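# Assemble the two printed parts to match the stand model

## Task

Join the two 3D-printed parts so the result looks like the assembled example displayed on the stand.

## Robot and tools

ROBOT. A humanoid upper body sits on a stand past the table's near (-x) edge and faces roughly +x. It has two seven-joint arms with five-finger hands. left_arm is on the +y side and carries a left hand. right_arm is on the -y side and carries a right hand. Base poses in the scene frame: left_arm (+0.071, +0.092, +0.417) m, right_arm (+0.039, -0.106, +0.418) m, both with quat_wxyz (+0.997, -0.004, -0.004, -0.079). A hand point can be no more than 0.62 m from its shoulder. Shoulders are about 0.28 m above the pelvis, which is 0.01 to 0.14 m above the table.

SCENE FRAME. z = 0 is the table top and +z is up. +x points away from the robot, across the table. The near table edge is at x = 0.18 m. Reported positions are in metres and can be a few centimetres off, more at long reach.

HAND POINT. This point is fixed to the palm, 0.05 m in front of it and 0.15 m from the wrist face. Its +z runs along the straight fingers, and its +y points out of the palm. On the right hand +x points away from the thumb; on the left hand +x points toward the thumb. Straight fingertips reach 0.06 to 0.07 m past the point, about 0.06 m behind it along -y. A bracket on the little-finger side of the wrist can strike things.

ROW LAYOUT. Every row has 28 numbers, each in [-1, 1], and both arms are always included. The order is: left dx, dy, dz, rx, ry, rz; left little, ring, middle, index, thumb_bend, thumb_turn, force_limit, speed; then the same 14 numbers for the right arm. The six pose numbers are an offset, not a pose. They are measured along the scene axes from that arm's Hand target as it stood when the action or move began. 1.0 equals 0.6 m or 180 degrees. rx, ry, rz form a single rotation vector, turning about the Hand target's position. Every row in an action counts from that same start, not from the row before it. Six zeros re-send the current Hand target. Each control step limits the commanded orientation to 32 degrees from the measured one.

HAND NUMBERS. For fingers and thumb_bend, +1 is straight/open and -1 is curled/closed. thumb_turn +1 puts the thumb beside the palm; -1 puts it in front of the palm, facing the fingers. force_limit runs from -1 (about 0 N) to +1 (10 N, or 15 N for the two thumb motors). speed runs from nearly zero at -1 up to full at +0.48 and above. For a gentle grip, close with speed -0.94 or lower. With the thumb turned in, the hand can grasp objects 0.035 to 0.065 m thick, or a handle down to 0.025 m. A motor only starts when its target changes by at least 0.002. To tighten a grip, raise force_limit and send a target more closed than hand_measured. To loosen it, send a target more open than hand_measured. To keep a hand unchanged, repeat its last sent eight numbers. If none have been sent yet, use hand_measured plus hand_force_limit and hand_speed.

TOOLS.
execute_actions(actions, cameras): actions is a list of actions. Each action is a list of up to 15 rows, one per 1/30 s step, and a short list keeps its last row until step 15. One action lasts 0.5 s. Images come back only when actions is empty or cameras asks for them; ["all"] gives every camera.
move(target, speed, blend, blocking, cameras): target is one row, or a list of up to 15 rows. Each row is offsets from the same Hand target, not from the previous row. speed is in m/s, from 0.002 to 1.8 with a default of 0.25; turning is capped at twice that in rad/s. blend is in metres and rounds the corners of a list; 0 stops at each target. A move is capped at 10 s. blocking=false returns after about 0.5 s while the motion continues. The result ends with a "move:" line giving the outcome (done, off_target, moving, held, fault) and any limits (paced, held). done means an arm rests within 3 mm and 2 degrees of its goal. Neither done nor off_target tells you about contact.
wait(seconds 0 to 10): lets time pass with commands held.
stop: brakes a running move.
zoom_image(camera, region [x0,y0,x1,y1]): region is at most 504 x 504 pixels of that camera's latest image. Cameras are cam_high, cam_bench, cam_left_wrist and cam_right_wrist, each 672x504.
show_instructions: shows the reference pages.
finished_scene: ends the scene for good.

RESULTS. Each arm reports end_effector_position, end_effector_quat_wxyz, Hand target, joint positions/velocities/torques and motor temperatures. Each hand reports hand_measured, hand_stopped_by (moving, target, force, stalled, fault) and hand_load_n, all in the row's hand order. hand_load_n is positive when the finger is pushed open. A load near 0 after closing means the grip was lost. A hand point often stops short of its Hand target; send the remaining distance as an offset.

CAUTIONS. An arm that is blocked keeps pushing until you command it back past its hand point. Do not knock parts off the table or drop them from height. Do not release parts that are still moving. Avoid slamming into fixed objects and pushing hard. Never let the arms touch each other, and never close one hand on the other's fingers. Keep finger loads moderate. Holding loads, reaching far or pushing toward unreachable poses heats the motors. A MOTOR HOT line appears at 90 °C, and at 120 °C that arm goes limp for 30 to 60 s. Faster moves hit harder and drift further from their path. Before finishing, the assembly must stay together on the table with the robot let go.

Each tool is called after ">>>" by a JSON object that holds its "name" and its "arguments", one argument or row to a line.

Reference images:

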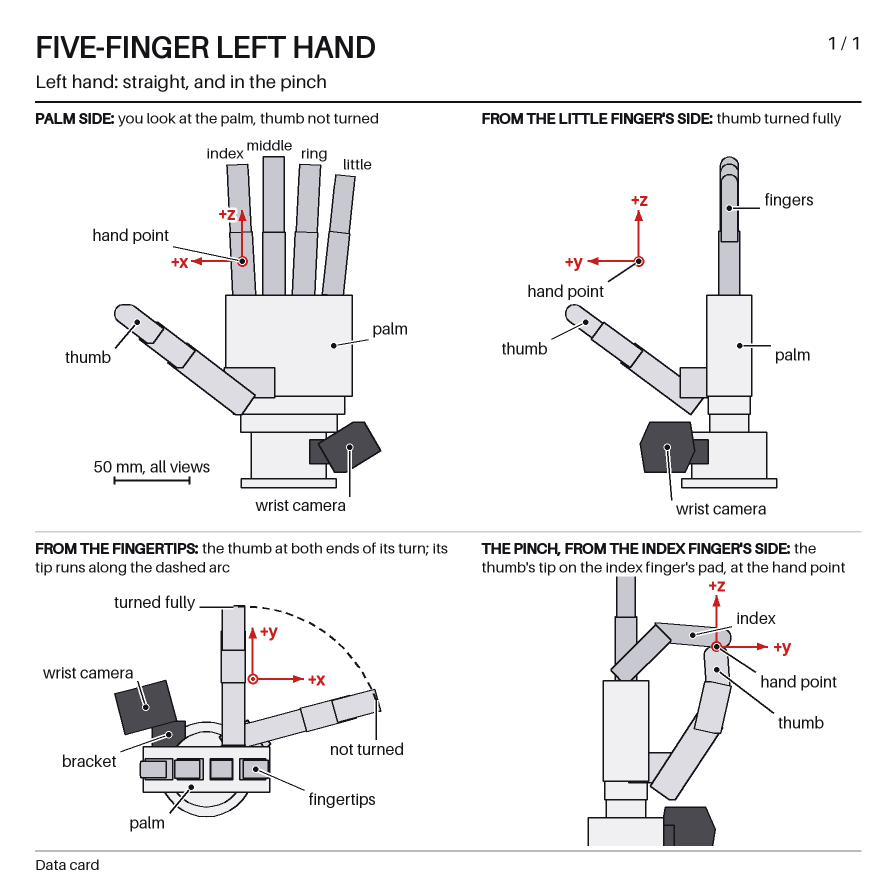

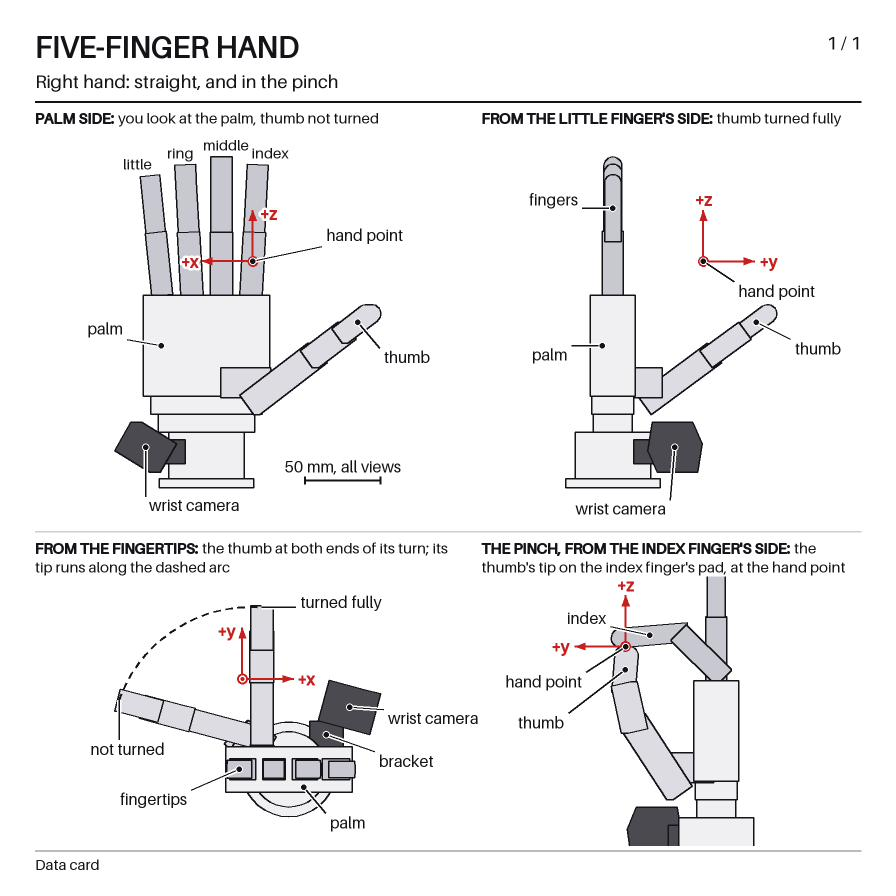

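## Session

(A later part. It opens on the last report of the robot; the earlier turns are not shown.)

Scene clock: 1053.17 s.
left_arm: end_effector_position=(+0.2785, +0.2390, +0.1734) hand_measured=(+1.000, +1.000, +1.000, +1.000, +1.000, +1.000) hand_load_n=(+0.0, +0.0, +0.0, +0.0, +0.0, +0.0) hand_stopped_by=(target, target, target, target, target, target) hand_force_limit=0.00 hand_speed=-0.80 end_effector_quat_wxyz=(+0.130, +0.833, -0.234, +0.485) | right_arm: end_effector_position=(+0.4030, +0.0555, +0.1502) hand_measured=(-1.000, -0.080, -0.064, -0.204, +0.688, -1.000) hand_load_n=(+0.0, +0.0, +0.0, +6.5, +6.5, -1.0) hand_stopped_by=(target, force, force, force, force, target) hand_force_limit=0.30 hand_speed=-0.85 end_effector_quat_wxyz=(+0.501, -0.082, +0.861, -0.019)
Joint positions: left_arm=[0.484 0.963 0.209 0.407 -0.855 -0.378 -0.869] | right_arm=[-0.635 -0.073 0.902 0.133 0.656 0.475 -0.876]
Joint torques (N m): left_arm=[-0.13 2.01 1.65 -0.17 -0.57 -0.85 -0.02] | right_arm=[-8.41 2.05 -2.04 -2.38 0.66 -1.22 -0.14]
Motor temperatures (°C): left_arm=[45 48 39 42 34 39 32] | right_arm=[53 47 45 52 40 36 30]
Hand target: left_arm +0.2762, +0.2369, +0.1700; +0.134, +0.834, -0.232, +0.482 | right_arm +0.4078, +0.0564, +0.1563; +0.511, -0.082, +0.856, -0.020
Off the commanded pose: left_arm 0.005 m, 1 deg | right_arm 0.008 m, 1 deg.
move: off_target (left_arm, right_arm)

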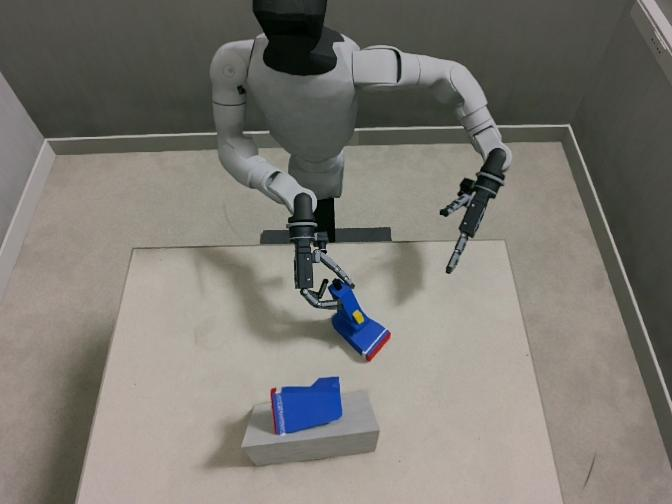

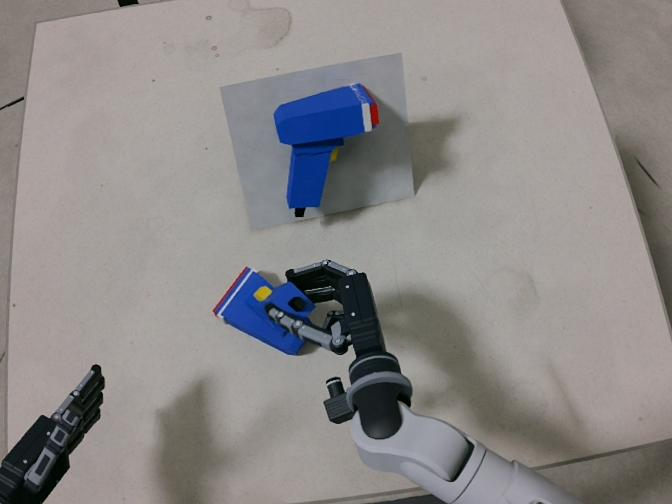

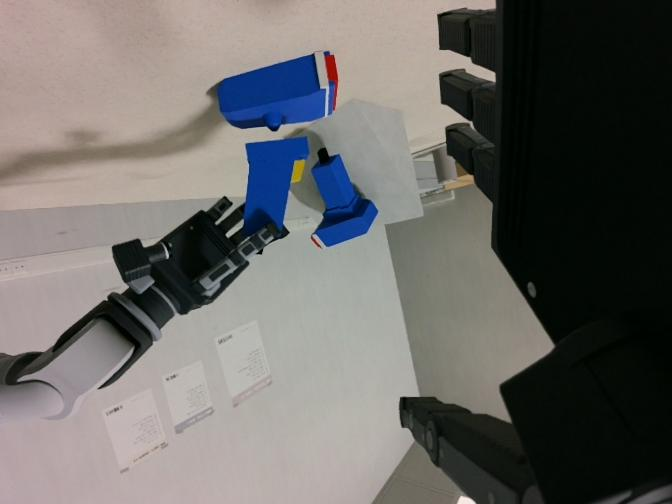

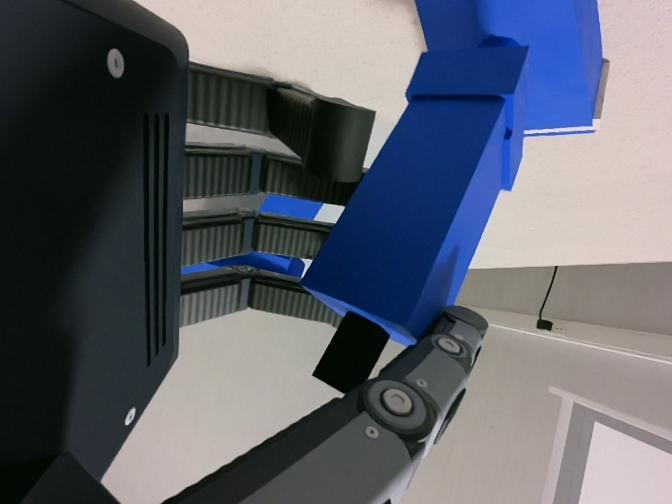

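>>> {"name": "move", "arguments": {
  "target": [0,0,0,0,0,0,1,1,1,1,1,1,0,-0.8,-0.005,0.003,-0.016,0,0.012,0,-1,-0.6,-0.6,-0.6,-0.6,-1,0.3,-0.85],
  "speed": 0.05,
  "cameras": ["cam_high","cam_bench","cam_left_wrist","cam_right_wrist"]
}}

>>> {"name": "zoom_image", "arguments": {
  "camera": "cam_bench",
  "region": [205, 260, 325, 370]
}}

>>> {"name": "zoom_image", "arguments": {
  "camera": "cam_left_wrist",
  "region": [210, 50, 330, 150]
}}

>>> {"name": "zoom_image", "arguments": {
  "camera": "cam_high",
  "region": [310, 260, 410, 360]
}}

Scene clock: 1122.67 s.
left_arm: end_effector_position=(+0.2785, +0.2390, +0.1734) hand_measured=(+1.000, +1.000, +1.000, +1.000, +1.000, +1.000) hand_load_n=(+0.0, -0.5, +0.0, +0.0, +0.0, +0.0) hand_stopped_by=(target, target, target, target, target, target) hand_force_limit=0.00 hand_speed=-0.80 end_effector_quat_wxyz=(+0.130, +0.833, -0.234, +0.485) | right_arm: end_effector_position=(+0.4021, +0.0558, +0.1429) hand_measured=(-1.000, -0.080, -0.064, -0.204, +0.688, -1.000) hand_load_n=(+0.0, +0.0, +0.0, +6.5, +6.0, -1.0) hand_stopped_by=(target, force, force, force, force, target) hand_force_limit=0.30 hand_speed=-0.85 end_effector_quat_wxyz=(+0.492, -0.085, +0.866, -0.022)
Joint positions: left_arm=[0.484 0.963 0.209 0.407 -0.855 -0.378 -0.869] | right_arm=[-0.635 -0.061 0.896 0.158 0.656 0.485 -0.87]
Joint torques (N m): left_arm=[-0.12 2 1.63 -0.16 -0.57 -0.85 -0.02] | right_arm=[-7.87 2.54 -2.1 -2.37 0.86 -0.96 -0.12]
Motor temperatures (°C): left_arm=[45 51 38 42 34 40 32] | right_arm=[60 48 44 48 41 36 29]
Hand target: left_arm +0.2762, +0.2369, +0.1700; +0.134, +0.834, -0.232, +0.482 | right_arm +0.4048, +0.0582, +0.1467; +0.494, -0.083, +0.865, -0.019
Off the commanded pose: left_arm 0.005 m, 1 deg | right_arm 0.005 m, 1 deg.
move: off_target (left_arm, right_arm)

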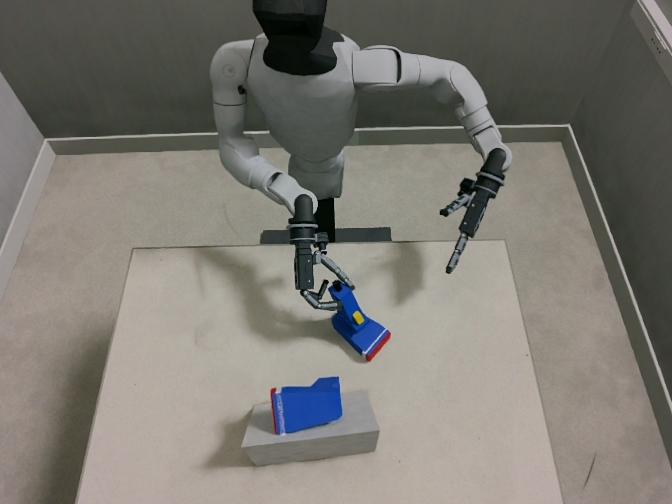

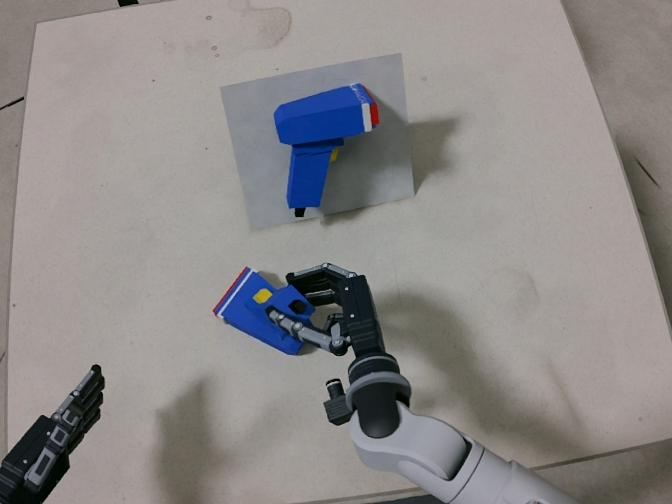

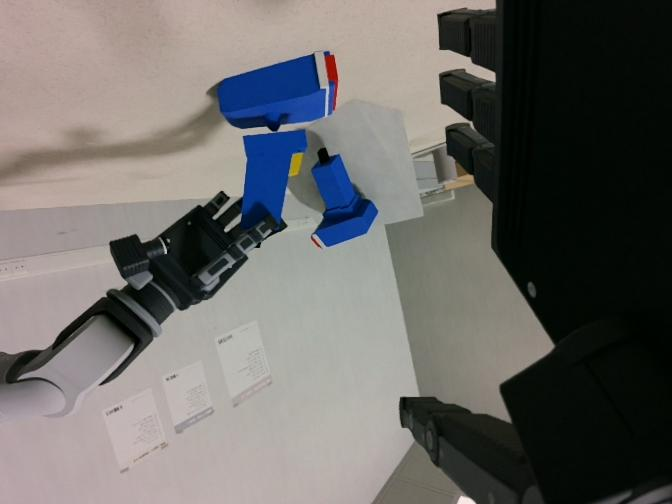

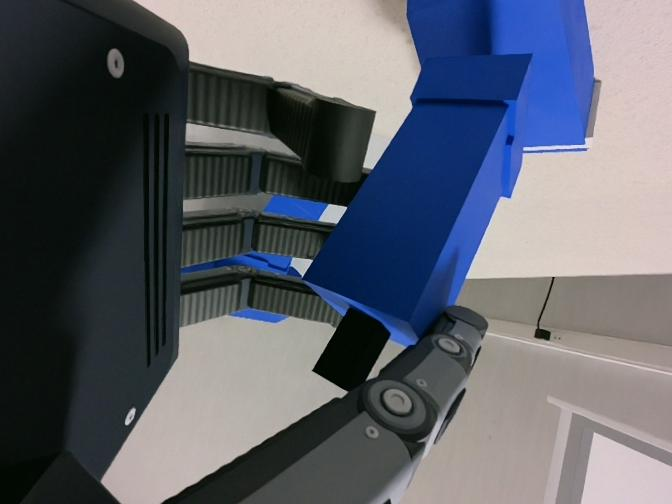

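Scaled by 4.200 from the camera's 672x504 image, which has a finer 960x720 frame.

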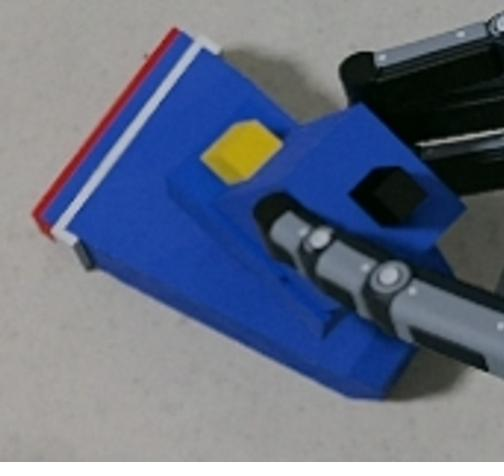

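Scaled by 4.200 from the camera's 672x504 image, which has a finer 960x720 frame.

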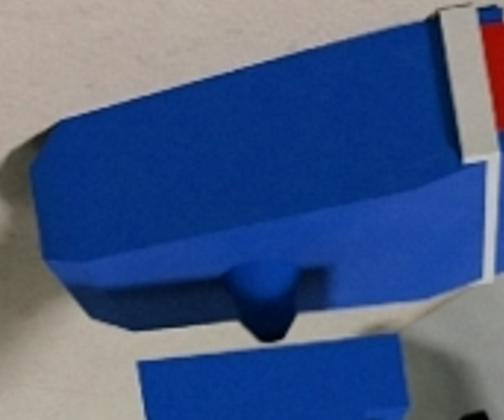

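Scaled by 5.040 from the camera's 672x504 image, which has a finer 960x720 frame.

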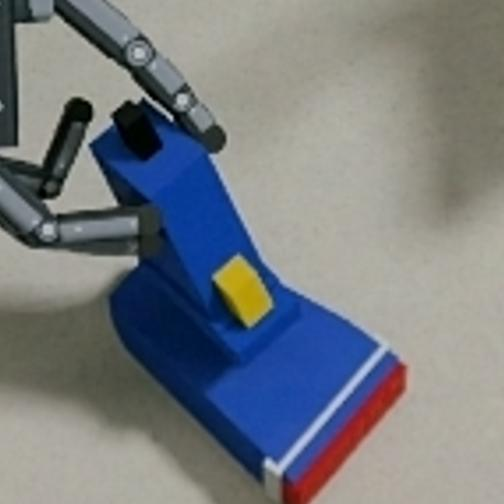

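>>> {"name": "move", "arguments": {
  "target": [0,0,0,0,0,0,1,1,1,1,1,1,0,-0.8,-0.002,0.003,-0.014,0,0,0,-1,-0.6,-0.6,-0.6,-0.6,-1,0.3,-0.85],
  "speed": 0.04,
  "cameras": ["cam_high","cam_bench","cam_left_wrist","cam_right_wrist"]
}}

>>> {"name": "zoom_image", "arguments": {
  "camera": "cam_bench",
  "region": [205, 260, 325, 370]
}}

>>> {"name": "zoom_image", "arguments": {
  "camera": "cam_left_wrist",
  "region": [210, 50, 330, 150]
}}

>>> {"name": "zoom_image", "arguments": {
  "camera": "cam_high",
  "region": [310, 260, 410, 360]
}}

Scene clock: 1141.63 s.
left_arm: end_effector_position=(+0.2785, +0.2390, +0.1734) hand_measured=(+1.000, +1.000, +1.000, +1.000, +1.000, +1.000) hand_load_n=(+0.0, +0.0, +0.0, +0.0, +0.0, +0.0) hand_stopped_by=(target, target, target, target, target, target) hand_force_limit=0.00 hand_speed=-0.80 end_effector_quat_wxyz=(+0.130, +0.833, -0.234, +0.485) | right_arm: end_effector_position=(+0.4023, +0.0572, +0.1354) hand_measured=(-1.000, -0.080, -0.064, -0.204, +0.688, -1.000) hand_load_n=(+0.0, +0.0, +0.0, +6.5, +6.0, -1.0) hand_stopped_by=(target, force, force, force, force, target) hand_force_limit=0.30 hand_speed=-0.85 end_effector_quat_wxyz=(+0.490, -0.082, +0.868, -0.021)
Joint positions: left_arm=[0.484 0.963 0.209 0.407 -0.855 -0.378 -0.869] | right_arm=[-0.635 -0.048 0.908 0.215 0.649 0.437 -0.852]
Joint torques (N m): left_arm=[-0.12 2.01 1.64 -0.17 -0.57 -0.85 -0.02] | right_arm=[-7.38 2.34 -1.36 -2.29 0.49 -1.17 -0.15]
Motor temperatures (°C): left_arm=[45 51 38 42 34 40 32] | right_arm=[60 48 44 48 41 36 29]
Hand target: left_arm +0.2762, +0.2369, +0.1700; +0.134, +0.834, -0.232, +0.482 | right_arm +0.4036, +0.0600, +0.1383; +0.494, -0.083, +0.865, -0.019
Off the commanded pose: left_arm 0.005 m, 1 deg | right_arm 0.004 m, 1 deg.
move: off_target (left_arm, right_arm)

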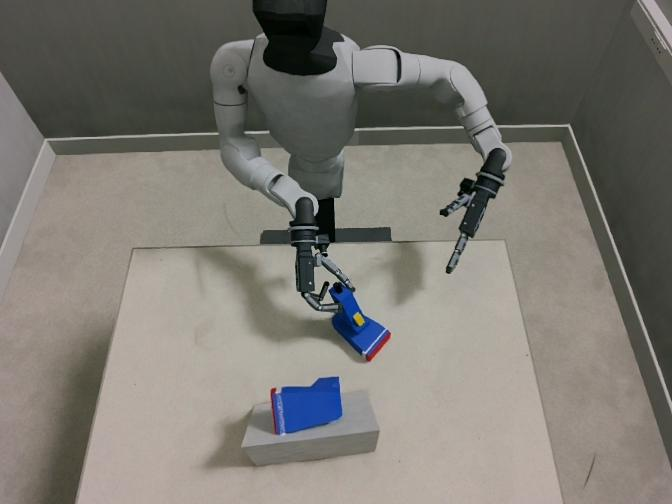

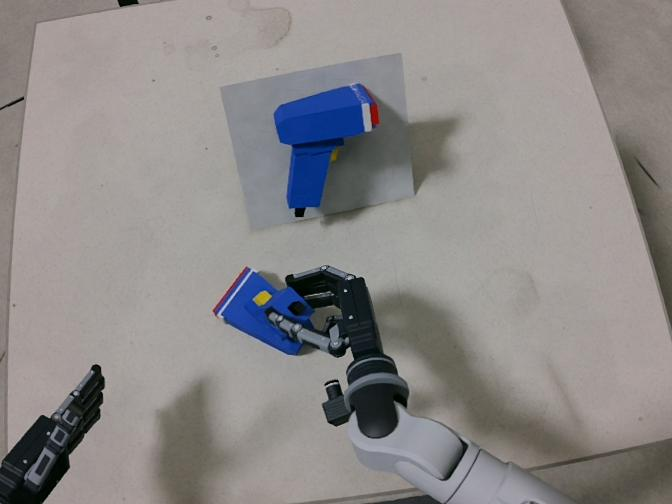

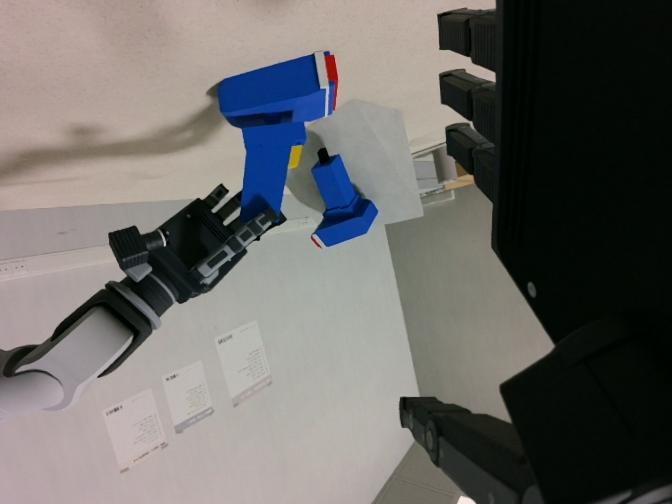

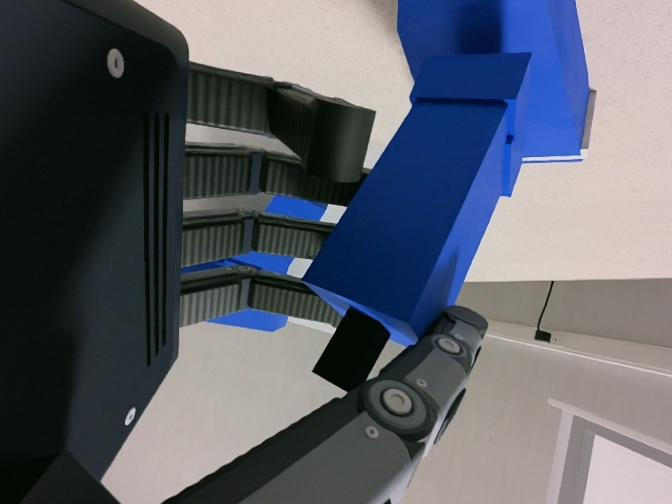

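Scaled by 4.200 from the camera's 672x504 image, which has a finer 960x720 frame.

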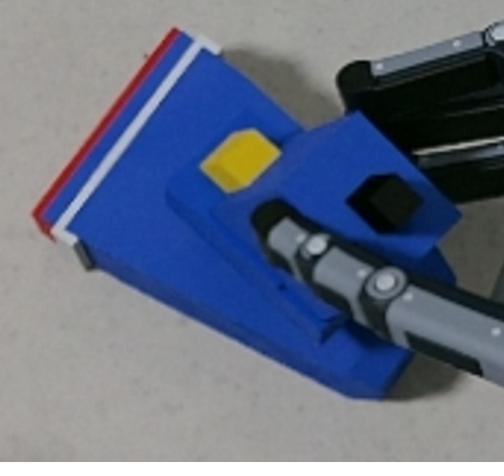

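Scaled by 4.200 from the camera's 672x504 image, which has a finer 960x720 frame.

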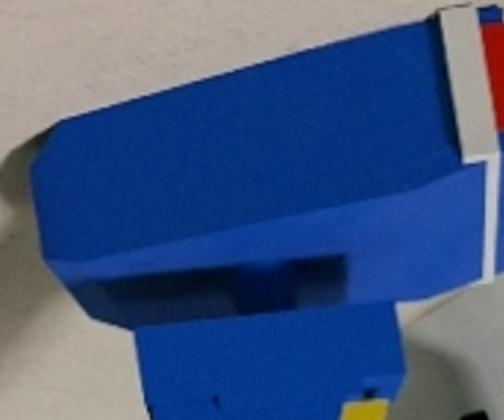

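Scaled by 5.040 from the camera's 672x504 image, which has a finer 960x720 frame.

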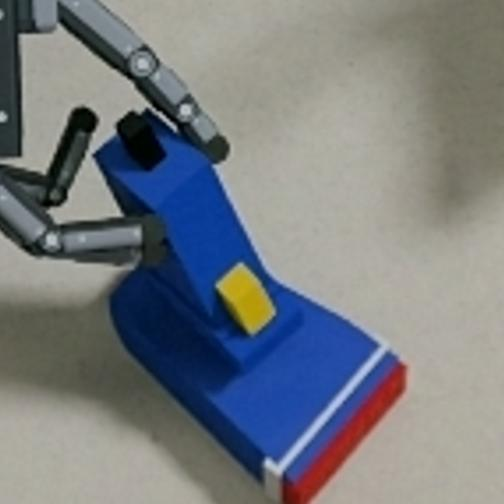

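>>> {"name": "move", "arguments": {
  "target": [0,0,0,0,0,0,1,1,1,1,1,1,0,-0.8,0,0,-0.012,0,0,0,-1,-0.6,-0.6,-0.6,-0.6,-1,0.3,-0.85],
  "speed": 0.03,
  "cameras": ["cam_high","cam_bench","cam_left_wrist","cam_right_wrist"]
}}

>>> {"name": "zoom_image", "arguments": {
  "camera": "cam_bench",
  "region": [205, 260, 325, 370]
}}

>>> {"name": "zoom_image", "arguments": {
  "camera": "cam_left_wrist",
  "region": [210, 50, 330, 150]
}}

>>> {"name": "zoom_image", "arguments": {
  "camera": "cam_right_wrist",
  "region": [350, 0, 570, 190]
}}

Scene clock: 1148.67 s.
left_arm: end_effector_position=(+0.2785, +0.2390, +0.1734) hand_measured=(+1.000, +1.000, +1.000, +1.000, +1.000, +1.000) hand_load_n=(+0.0, +0.0, +0.0, +0.0, +0.0, +0.5) hand_stopped_by=(target, target, target, target, target, target) hand_force_limit=0.00 hand_speed=-0.80 end_effector_quat_wxyz=(+0.130, +0.833, -0.234, +0.485) | right_arm: end_effector_position=(+0.4021, +0.0569, +0.1278) hand_measured=(-1.000, -0.080, -0.064, -0.204, +0.688, -1.000) hand_load_n=(+0.0, +0.0, +0.0, +6.5, +6.0, -1.5) hand_stopped_by=(target, force, force, force, force, target) hand_force_limit=0.30 hand_speed=-0.85 end_effector_quat_wxyz=(+0.489, -0.082, +0.868, -0.021)
Joint positions: left_arm=[0.484 0.963 0.209 0.407 -0.855 -0.378 -0.869] | right_arm=[-0.635 -0.043 0.924 0.268 0.644 0.389 -0.835]
Joint torques (N m): left_arm=[-0.12 1.99 1.64 -0.16 -0.58 -0.85 -0.02] | right_arm=[-7.47 2.34 -1.43 -2.38 0.4 -1.21 -0.14]
Motor temperatures (°C): left_arm=[45 51 38 42 34 40 32] | right_arm=[59 48 44 48 41 36 29]
Hand target: left_arm +0.2762, +0.2369, +0.1700; +0.134, +0.834, -0.232, +0.482 | right_arm +0.4036, +0.0600, +0.1311; +0.494, -0.083, +0.865, -0.019
Off the commanded pose: left_arm 0.005 m, 1 deg | right_arm 0.005 m, 1 deg.
move: off_target (left_arm, right_arm)

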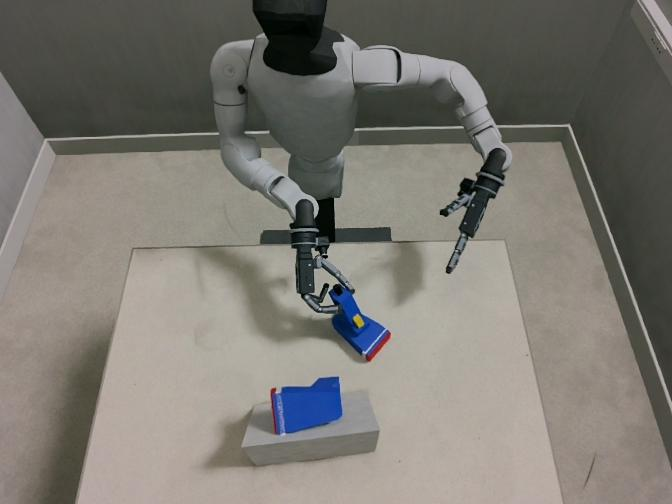

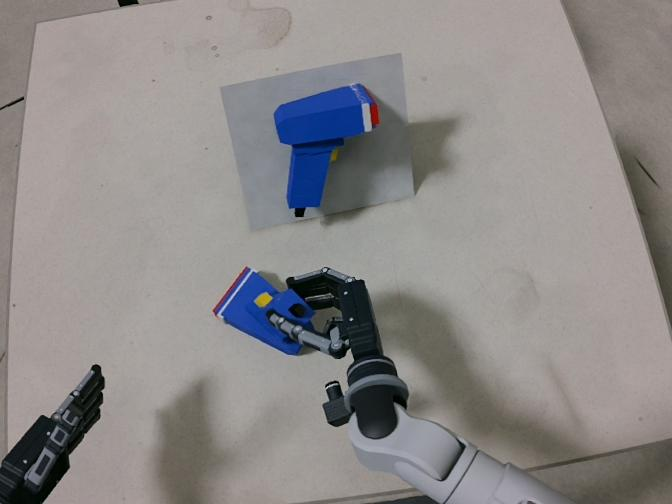

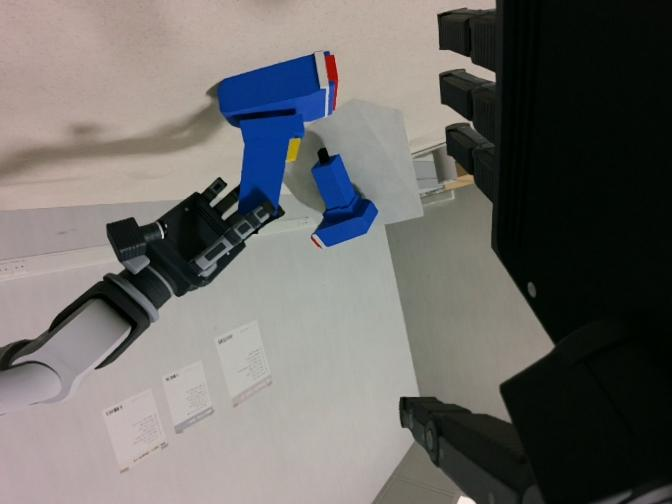

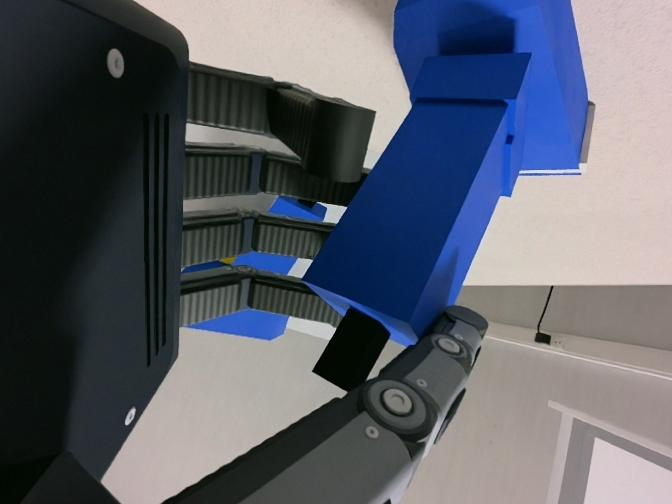

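Scaled by 4.200 from the camera's 672x504 image, which has a finer 960x720 frame.

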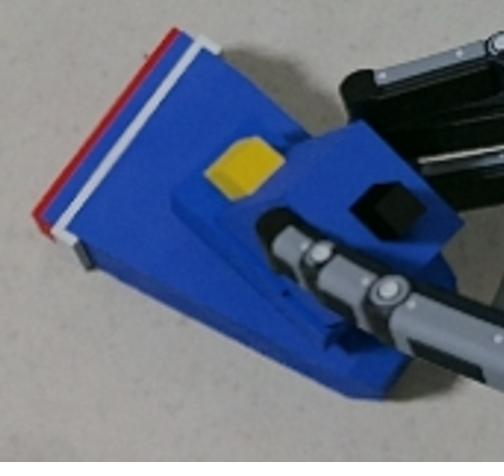

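Scaled by 4.200 from the camera's 672x504 image, which has a finer 960x720 frame.

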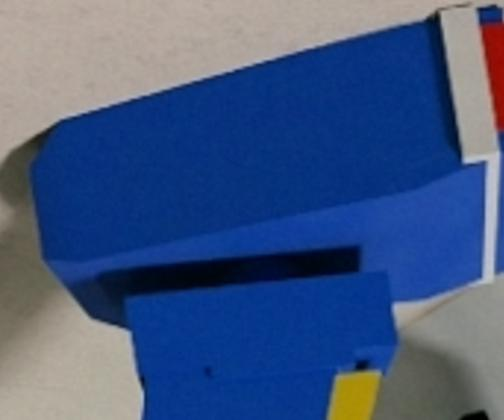

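Scaled by 2.291 from the camera's 672x504 image, which has a finer 960x720 frame.

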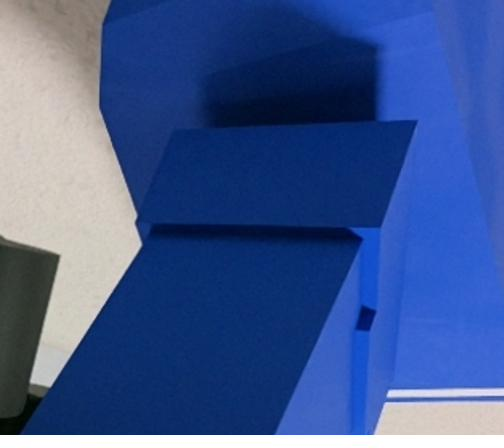

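>>> {"name": "move", "arguments": {
  "target": [0,0,0,0,0,0,1,1,1,1,1,1,0,-0.8,0.0015,0.001,-0.011,0,0,0,-1,-0.6,-0.6,-0.6,-0.6,-1,0.3,-0.85],
  "speed": 0.03,
  "cameras": ["cam_high","cam_bench","cam_left_wrist","cam_right_wrist"]
}}

>>> {"name": "zoom_image", "arguments": {
  "camera": "cam_bench",
  "region": [205, 260, 325, 370]
}}

>>> {"name": "zoom_image", "arguments": {
  "camera": "cam_left_wrist",
  "region": [210, 50, 330, 150]
}}

>>> {"name": "zoom_image", "arguments": {
  "camera": "cam_right_wrist",
  "region": [350, 0, 570, 190]
}}

Scene clock: 1156.53 s.
left_arm: end_effector_position=(+0.2785, +0.2390, +0.1734) hand_measured=(+1.000, +1.000, +1.000, +1.000, +1.000, +1.000) hand_load_n=(+0.5, -0.5, +0.0, +0.0, +0.0, +0.0) hand_stopped_by=(target, target, target, target, target, target) hand_force_limit=0.00 hand_speed=-0.80 end_effector_quat_wxyz=(+0.130, +0.833, -0.234, +0.485) | right_arm: end_effector_position=(+0.4030, +0.0577, +0.1222) hand_measured=(-1.000, -0.080, -0.064, -0.204, +0.688, -1.000) hand_load_n=(+0.0, +0.0, +0.0, +6.0, +6.0, -1.0) hand_stopped_by=(target, force, force, force, force, target) hand_force_limit=0.30 hand_speed=-0.85 end_effector_quat_wxyz=(+0.490, -0.079, +0.868, -0.019)
Joint positions: left_arm=[0.484 0.963 0.209 0.407 -0.855 -0.378 -0.869] | right_arm=[-0.635 -0.029 0.932 0.324 0.634 0.341 -0.816]
Joint torques (N m): left_arm=[-0.12 2 1.64 -0.16 -0.57 -0.85 -0.02] | right_arm=[-7.83 2.49 -1.23 -2.06 0.52 -1.02 -0.09]
Motor temperatures (°C): left_arm=[45 51 38 42 34 40 32] | right_arm=[59 48 44 48 41 36 29]
Hand target: left_arm +0.2762, +0.2369, +0.1700; +0.134, +0.834, -0.232, +0.482 | right_arm +0.4045, +0.0606, +0.1245; +0.494, -0.083, +0.865, -0.019
Off the commanded pose: left_arm 0.005 m, 1 deg | right_arm 0.004 m, 1 deg.
move: off_target (left_arm, right_arm)

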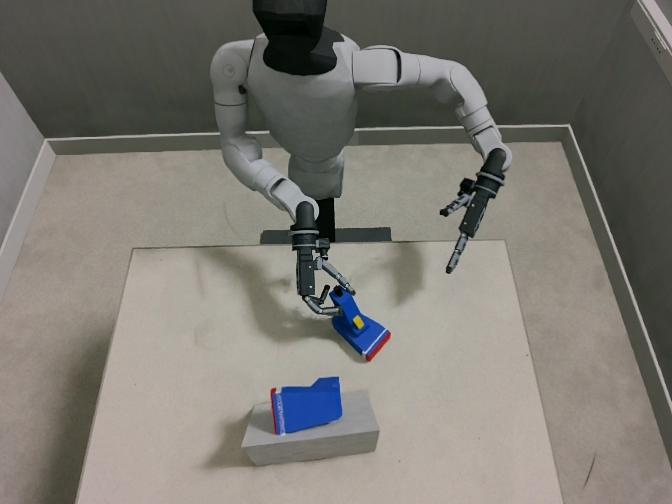

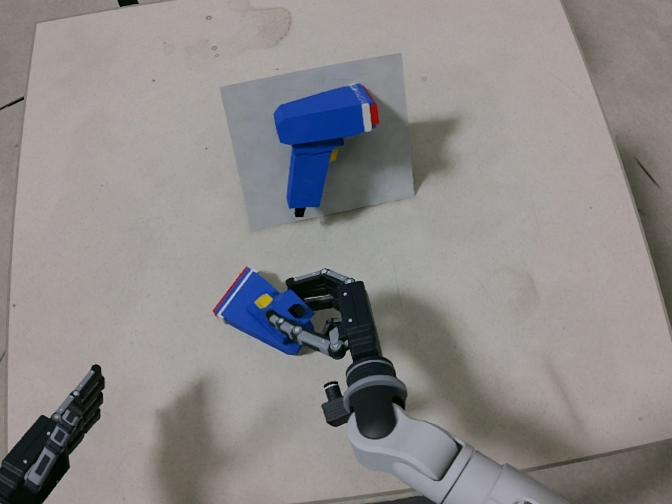

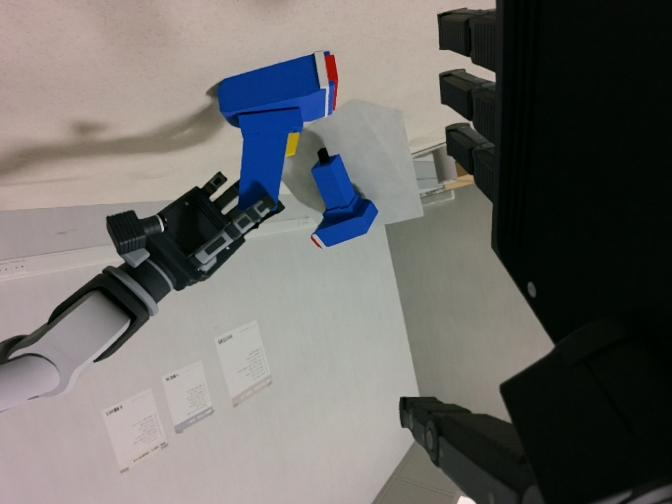

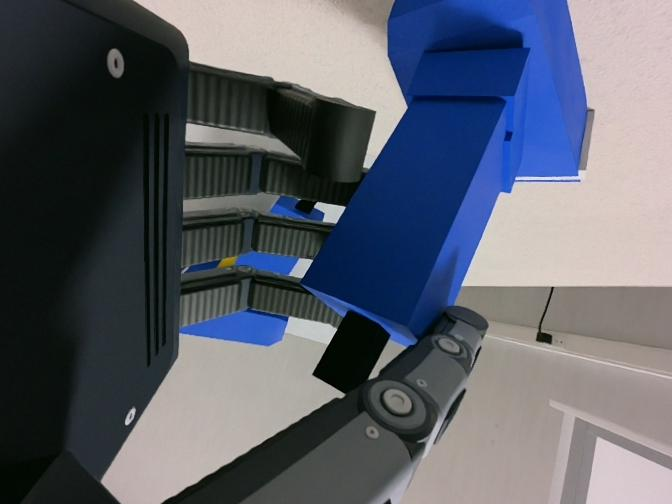

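Scaled by 4.200 from the camera's 672x504 image, which has a finer 960x720 frame.

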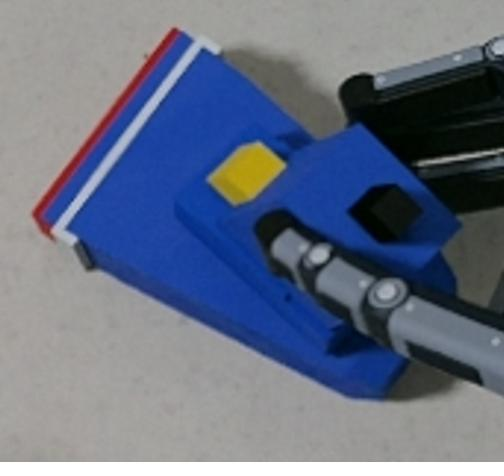

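Scaled by 4.200 from the camera's 672x504 image, which has a finer 960x720 frame.

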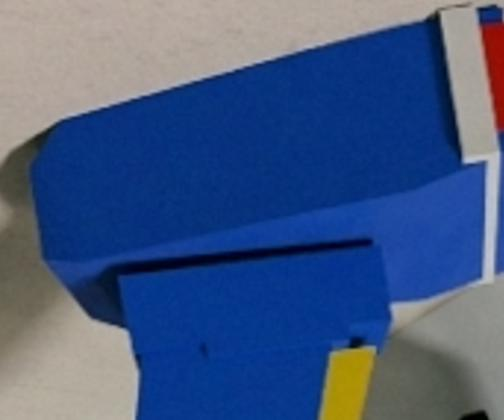

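Scaled by 2.291 from the camera's 672x504 image, which has a finer 960x720 frame.

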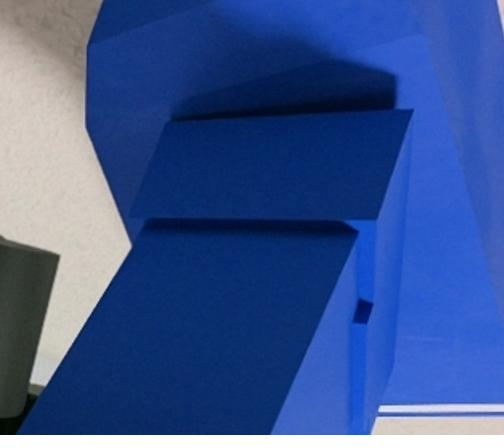

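>>> {"name": "move", "arguments": {
  "target": [0,0,0,0,0,0,1,1,1,1,1,1,0,-0.8,0.001,0.001,-0.01,0,-0.006,0,-1,-0.6,-0.6,-0.6,-0.6,-1,0.3,-0.85],
  "speed": 0.03,
  "cameras": ["cam_high","cam_bench","cam_left_wrist","cam_right_wrist"]
}}

>>> {"name": "zoom_image", "arguments": {
  "camera": "cam_left_wrist",
  "region": [210, 50, 330, 150]
}}

>>> {"name": "zoom_image", "arguments": {
  "camera": "cam_right_wrist",
  "region": [350, 0, 570, 190]
}}

Scene clock: 1165.37 s.
left_arm: end_effector_position=(+0.2785, +0.2390, +0.1734) hand_measured=(+1.000, +1.000, +1.000, +1.000, +1.000, +1.000) hand_load_n=(+0.0, +0.0, +0.0, +0.0, +0.0, +0.0) hand_stopped_by=(target, target, target, target, target, target) hand_force_limit=0.00 hand_speed=-0.80 end_effector_quat_wxyz=(+0.130, +0.833, -0.234, +0.485) | right_arm: end_effector_position=(+0.4055, +0.0606, +0.1213) hand_measured=(-1.000, -0.080, -0.064, -0.204, +0.688, -1.000) hand_load_n=(-0.5, +0.0, +0.0, +5.5, +6.5, -0.5) hand_stopped_by=(target, force, force, force, force, target) hand_force_limit=0.30 hand_speed=-0.85 end_effector_quat_wxyz=(+0.504, -0.077, +0.860, -0.016)
Joint positions: left_arm=[0.484 0.963 0.209 0.407 -0.855 -0.378 -0.869] | right_arm=[-0.635 -0.008 0.945 0.395 0.602 0.26 -0.79]
Joint torques (N m): left_arm=[-0.13 2 1.64 -0.15 -0.57 -0.85 -0.02] | right_arm=[-7.29 2.18 -0.87 -1.48 0.62 -0.71 -0.14]
Motor temperatures (°C): left_arm=[45 51 38 42 34 40 32] | right_arm=[59 48 44 48 41 36 29]
Hand target: left_arm +0.2762, +0.2369, +0.1700; +0.134, +0.834, -0.232, +0.482 | right_arm +0.4051, +0.0612, +0.1185; +0.502, -0.083, +0.860, -0.019
Off the commanded pose: left_arm 0.005 m, 1 deg | right_arm 0.003 m, 1 deg.
move: off_target (left_arm)

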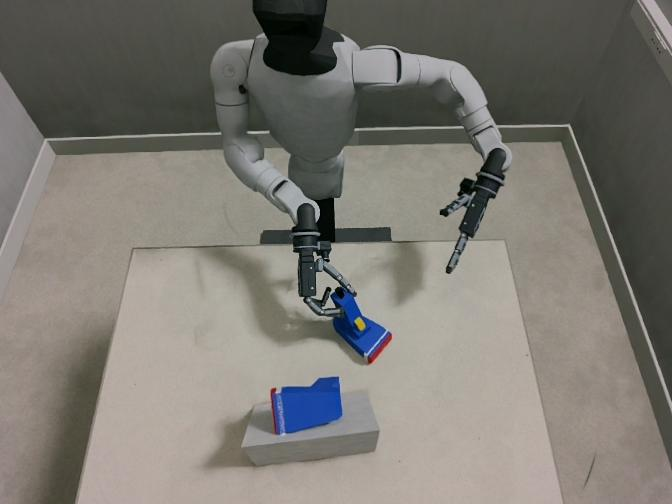

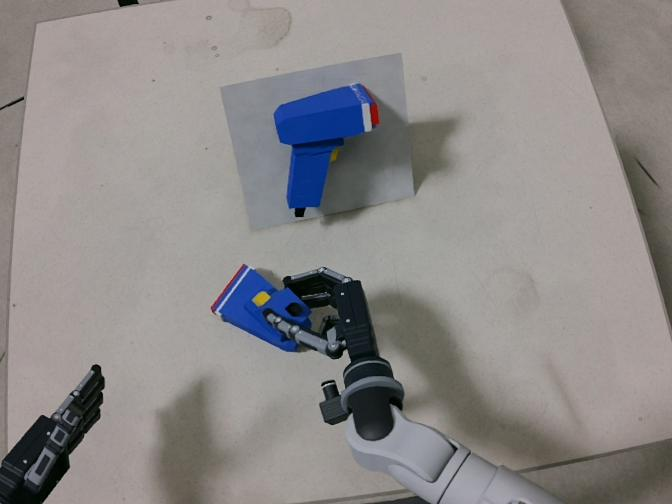

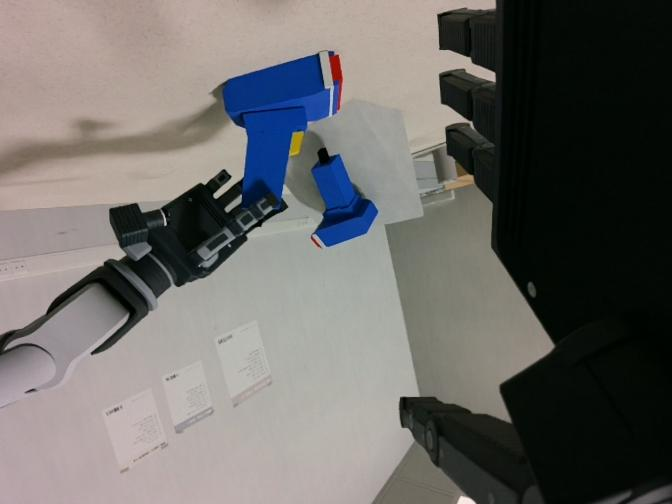

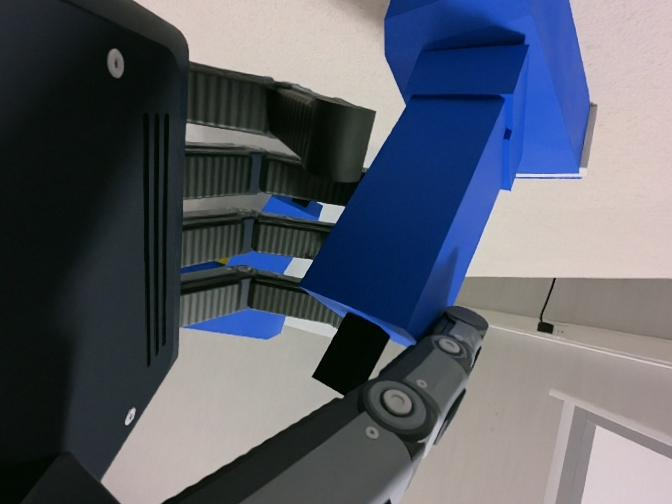

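Scaled by 4.200 from the camera's 672x504 image, which has a finer 960x720 frame.

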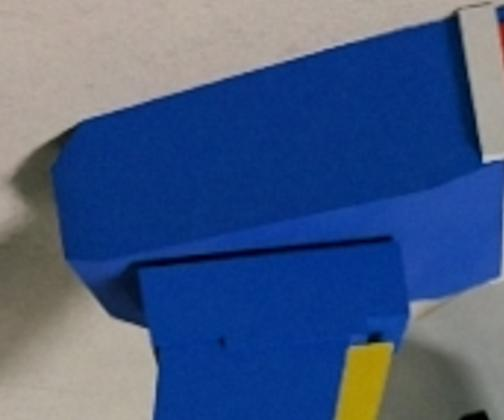

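Scaled by 2.291 from the camera's 672x504 image, which has a finer 960x720 frame.

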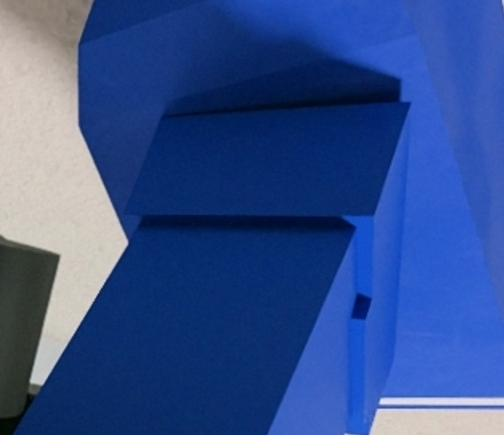

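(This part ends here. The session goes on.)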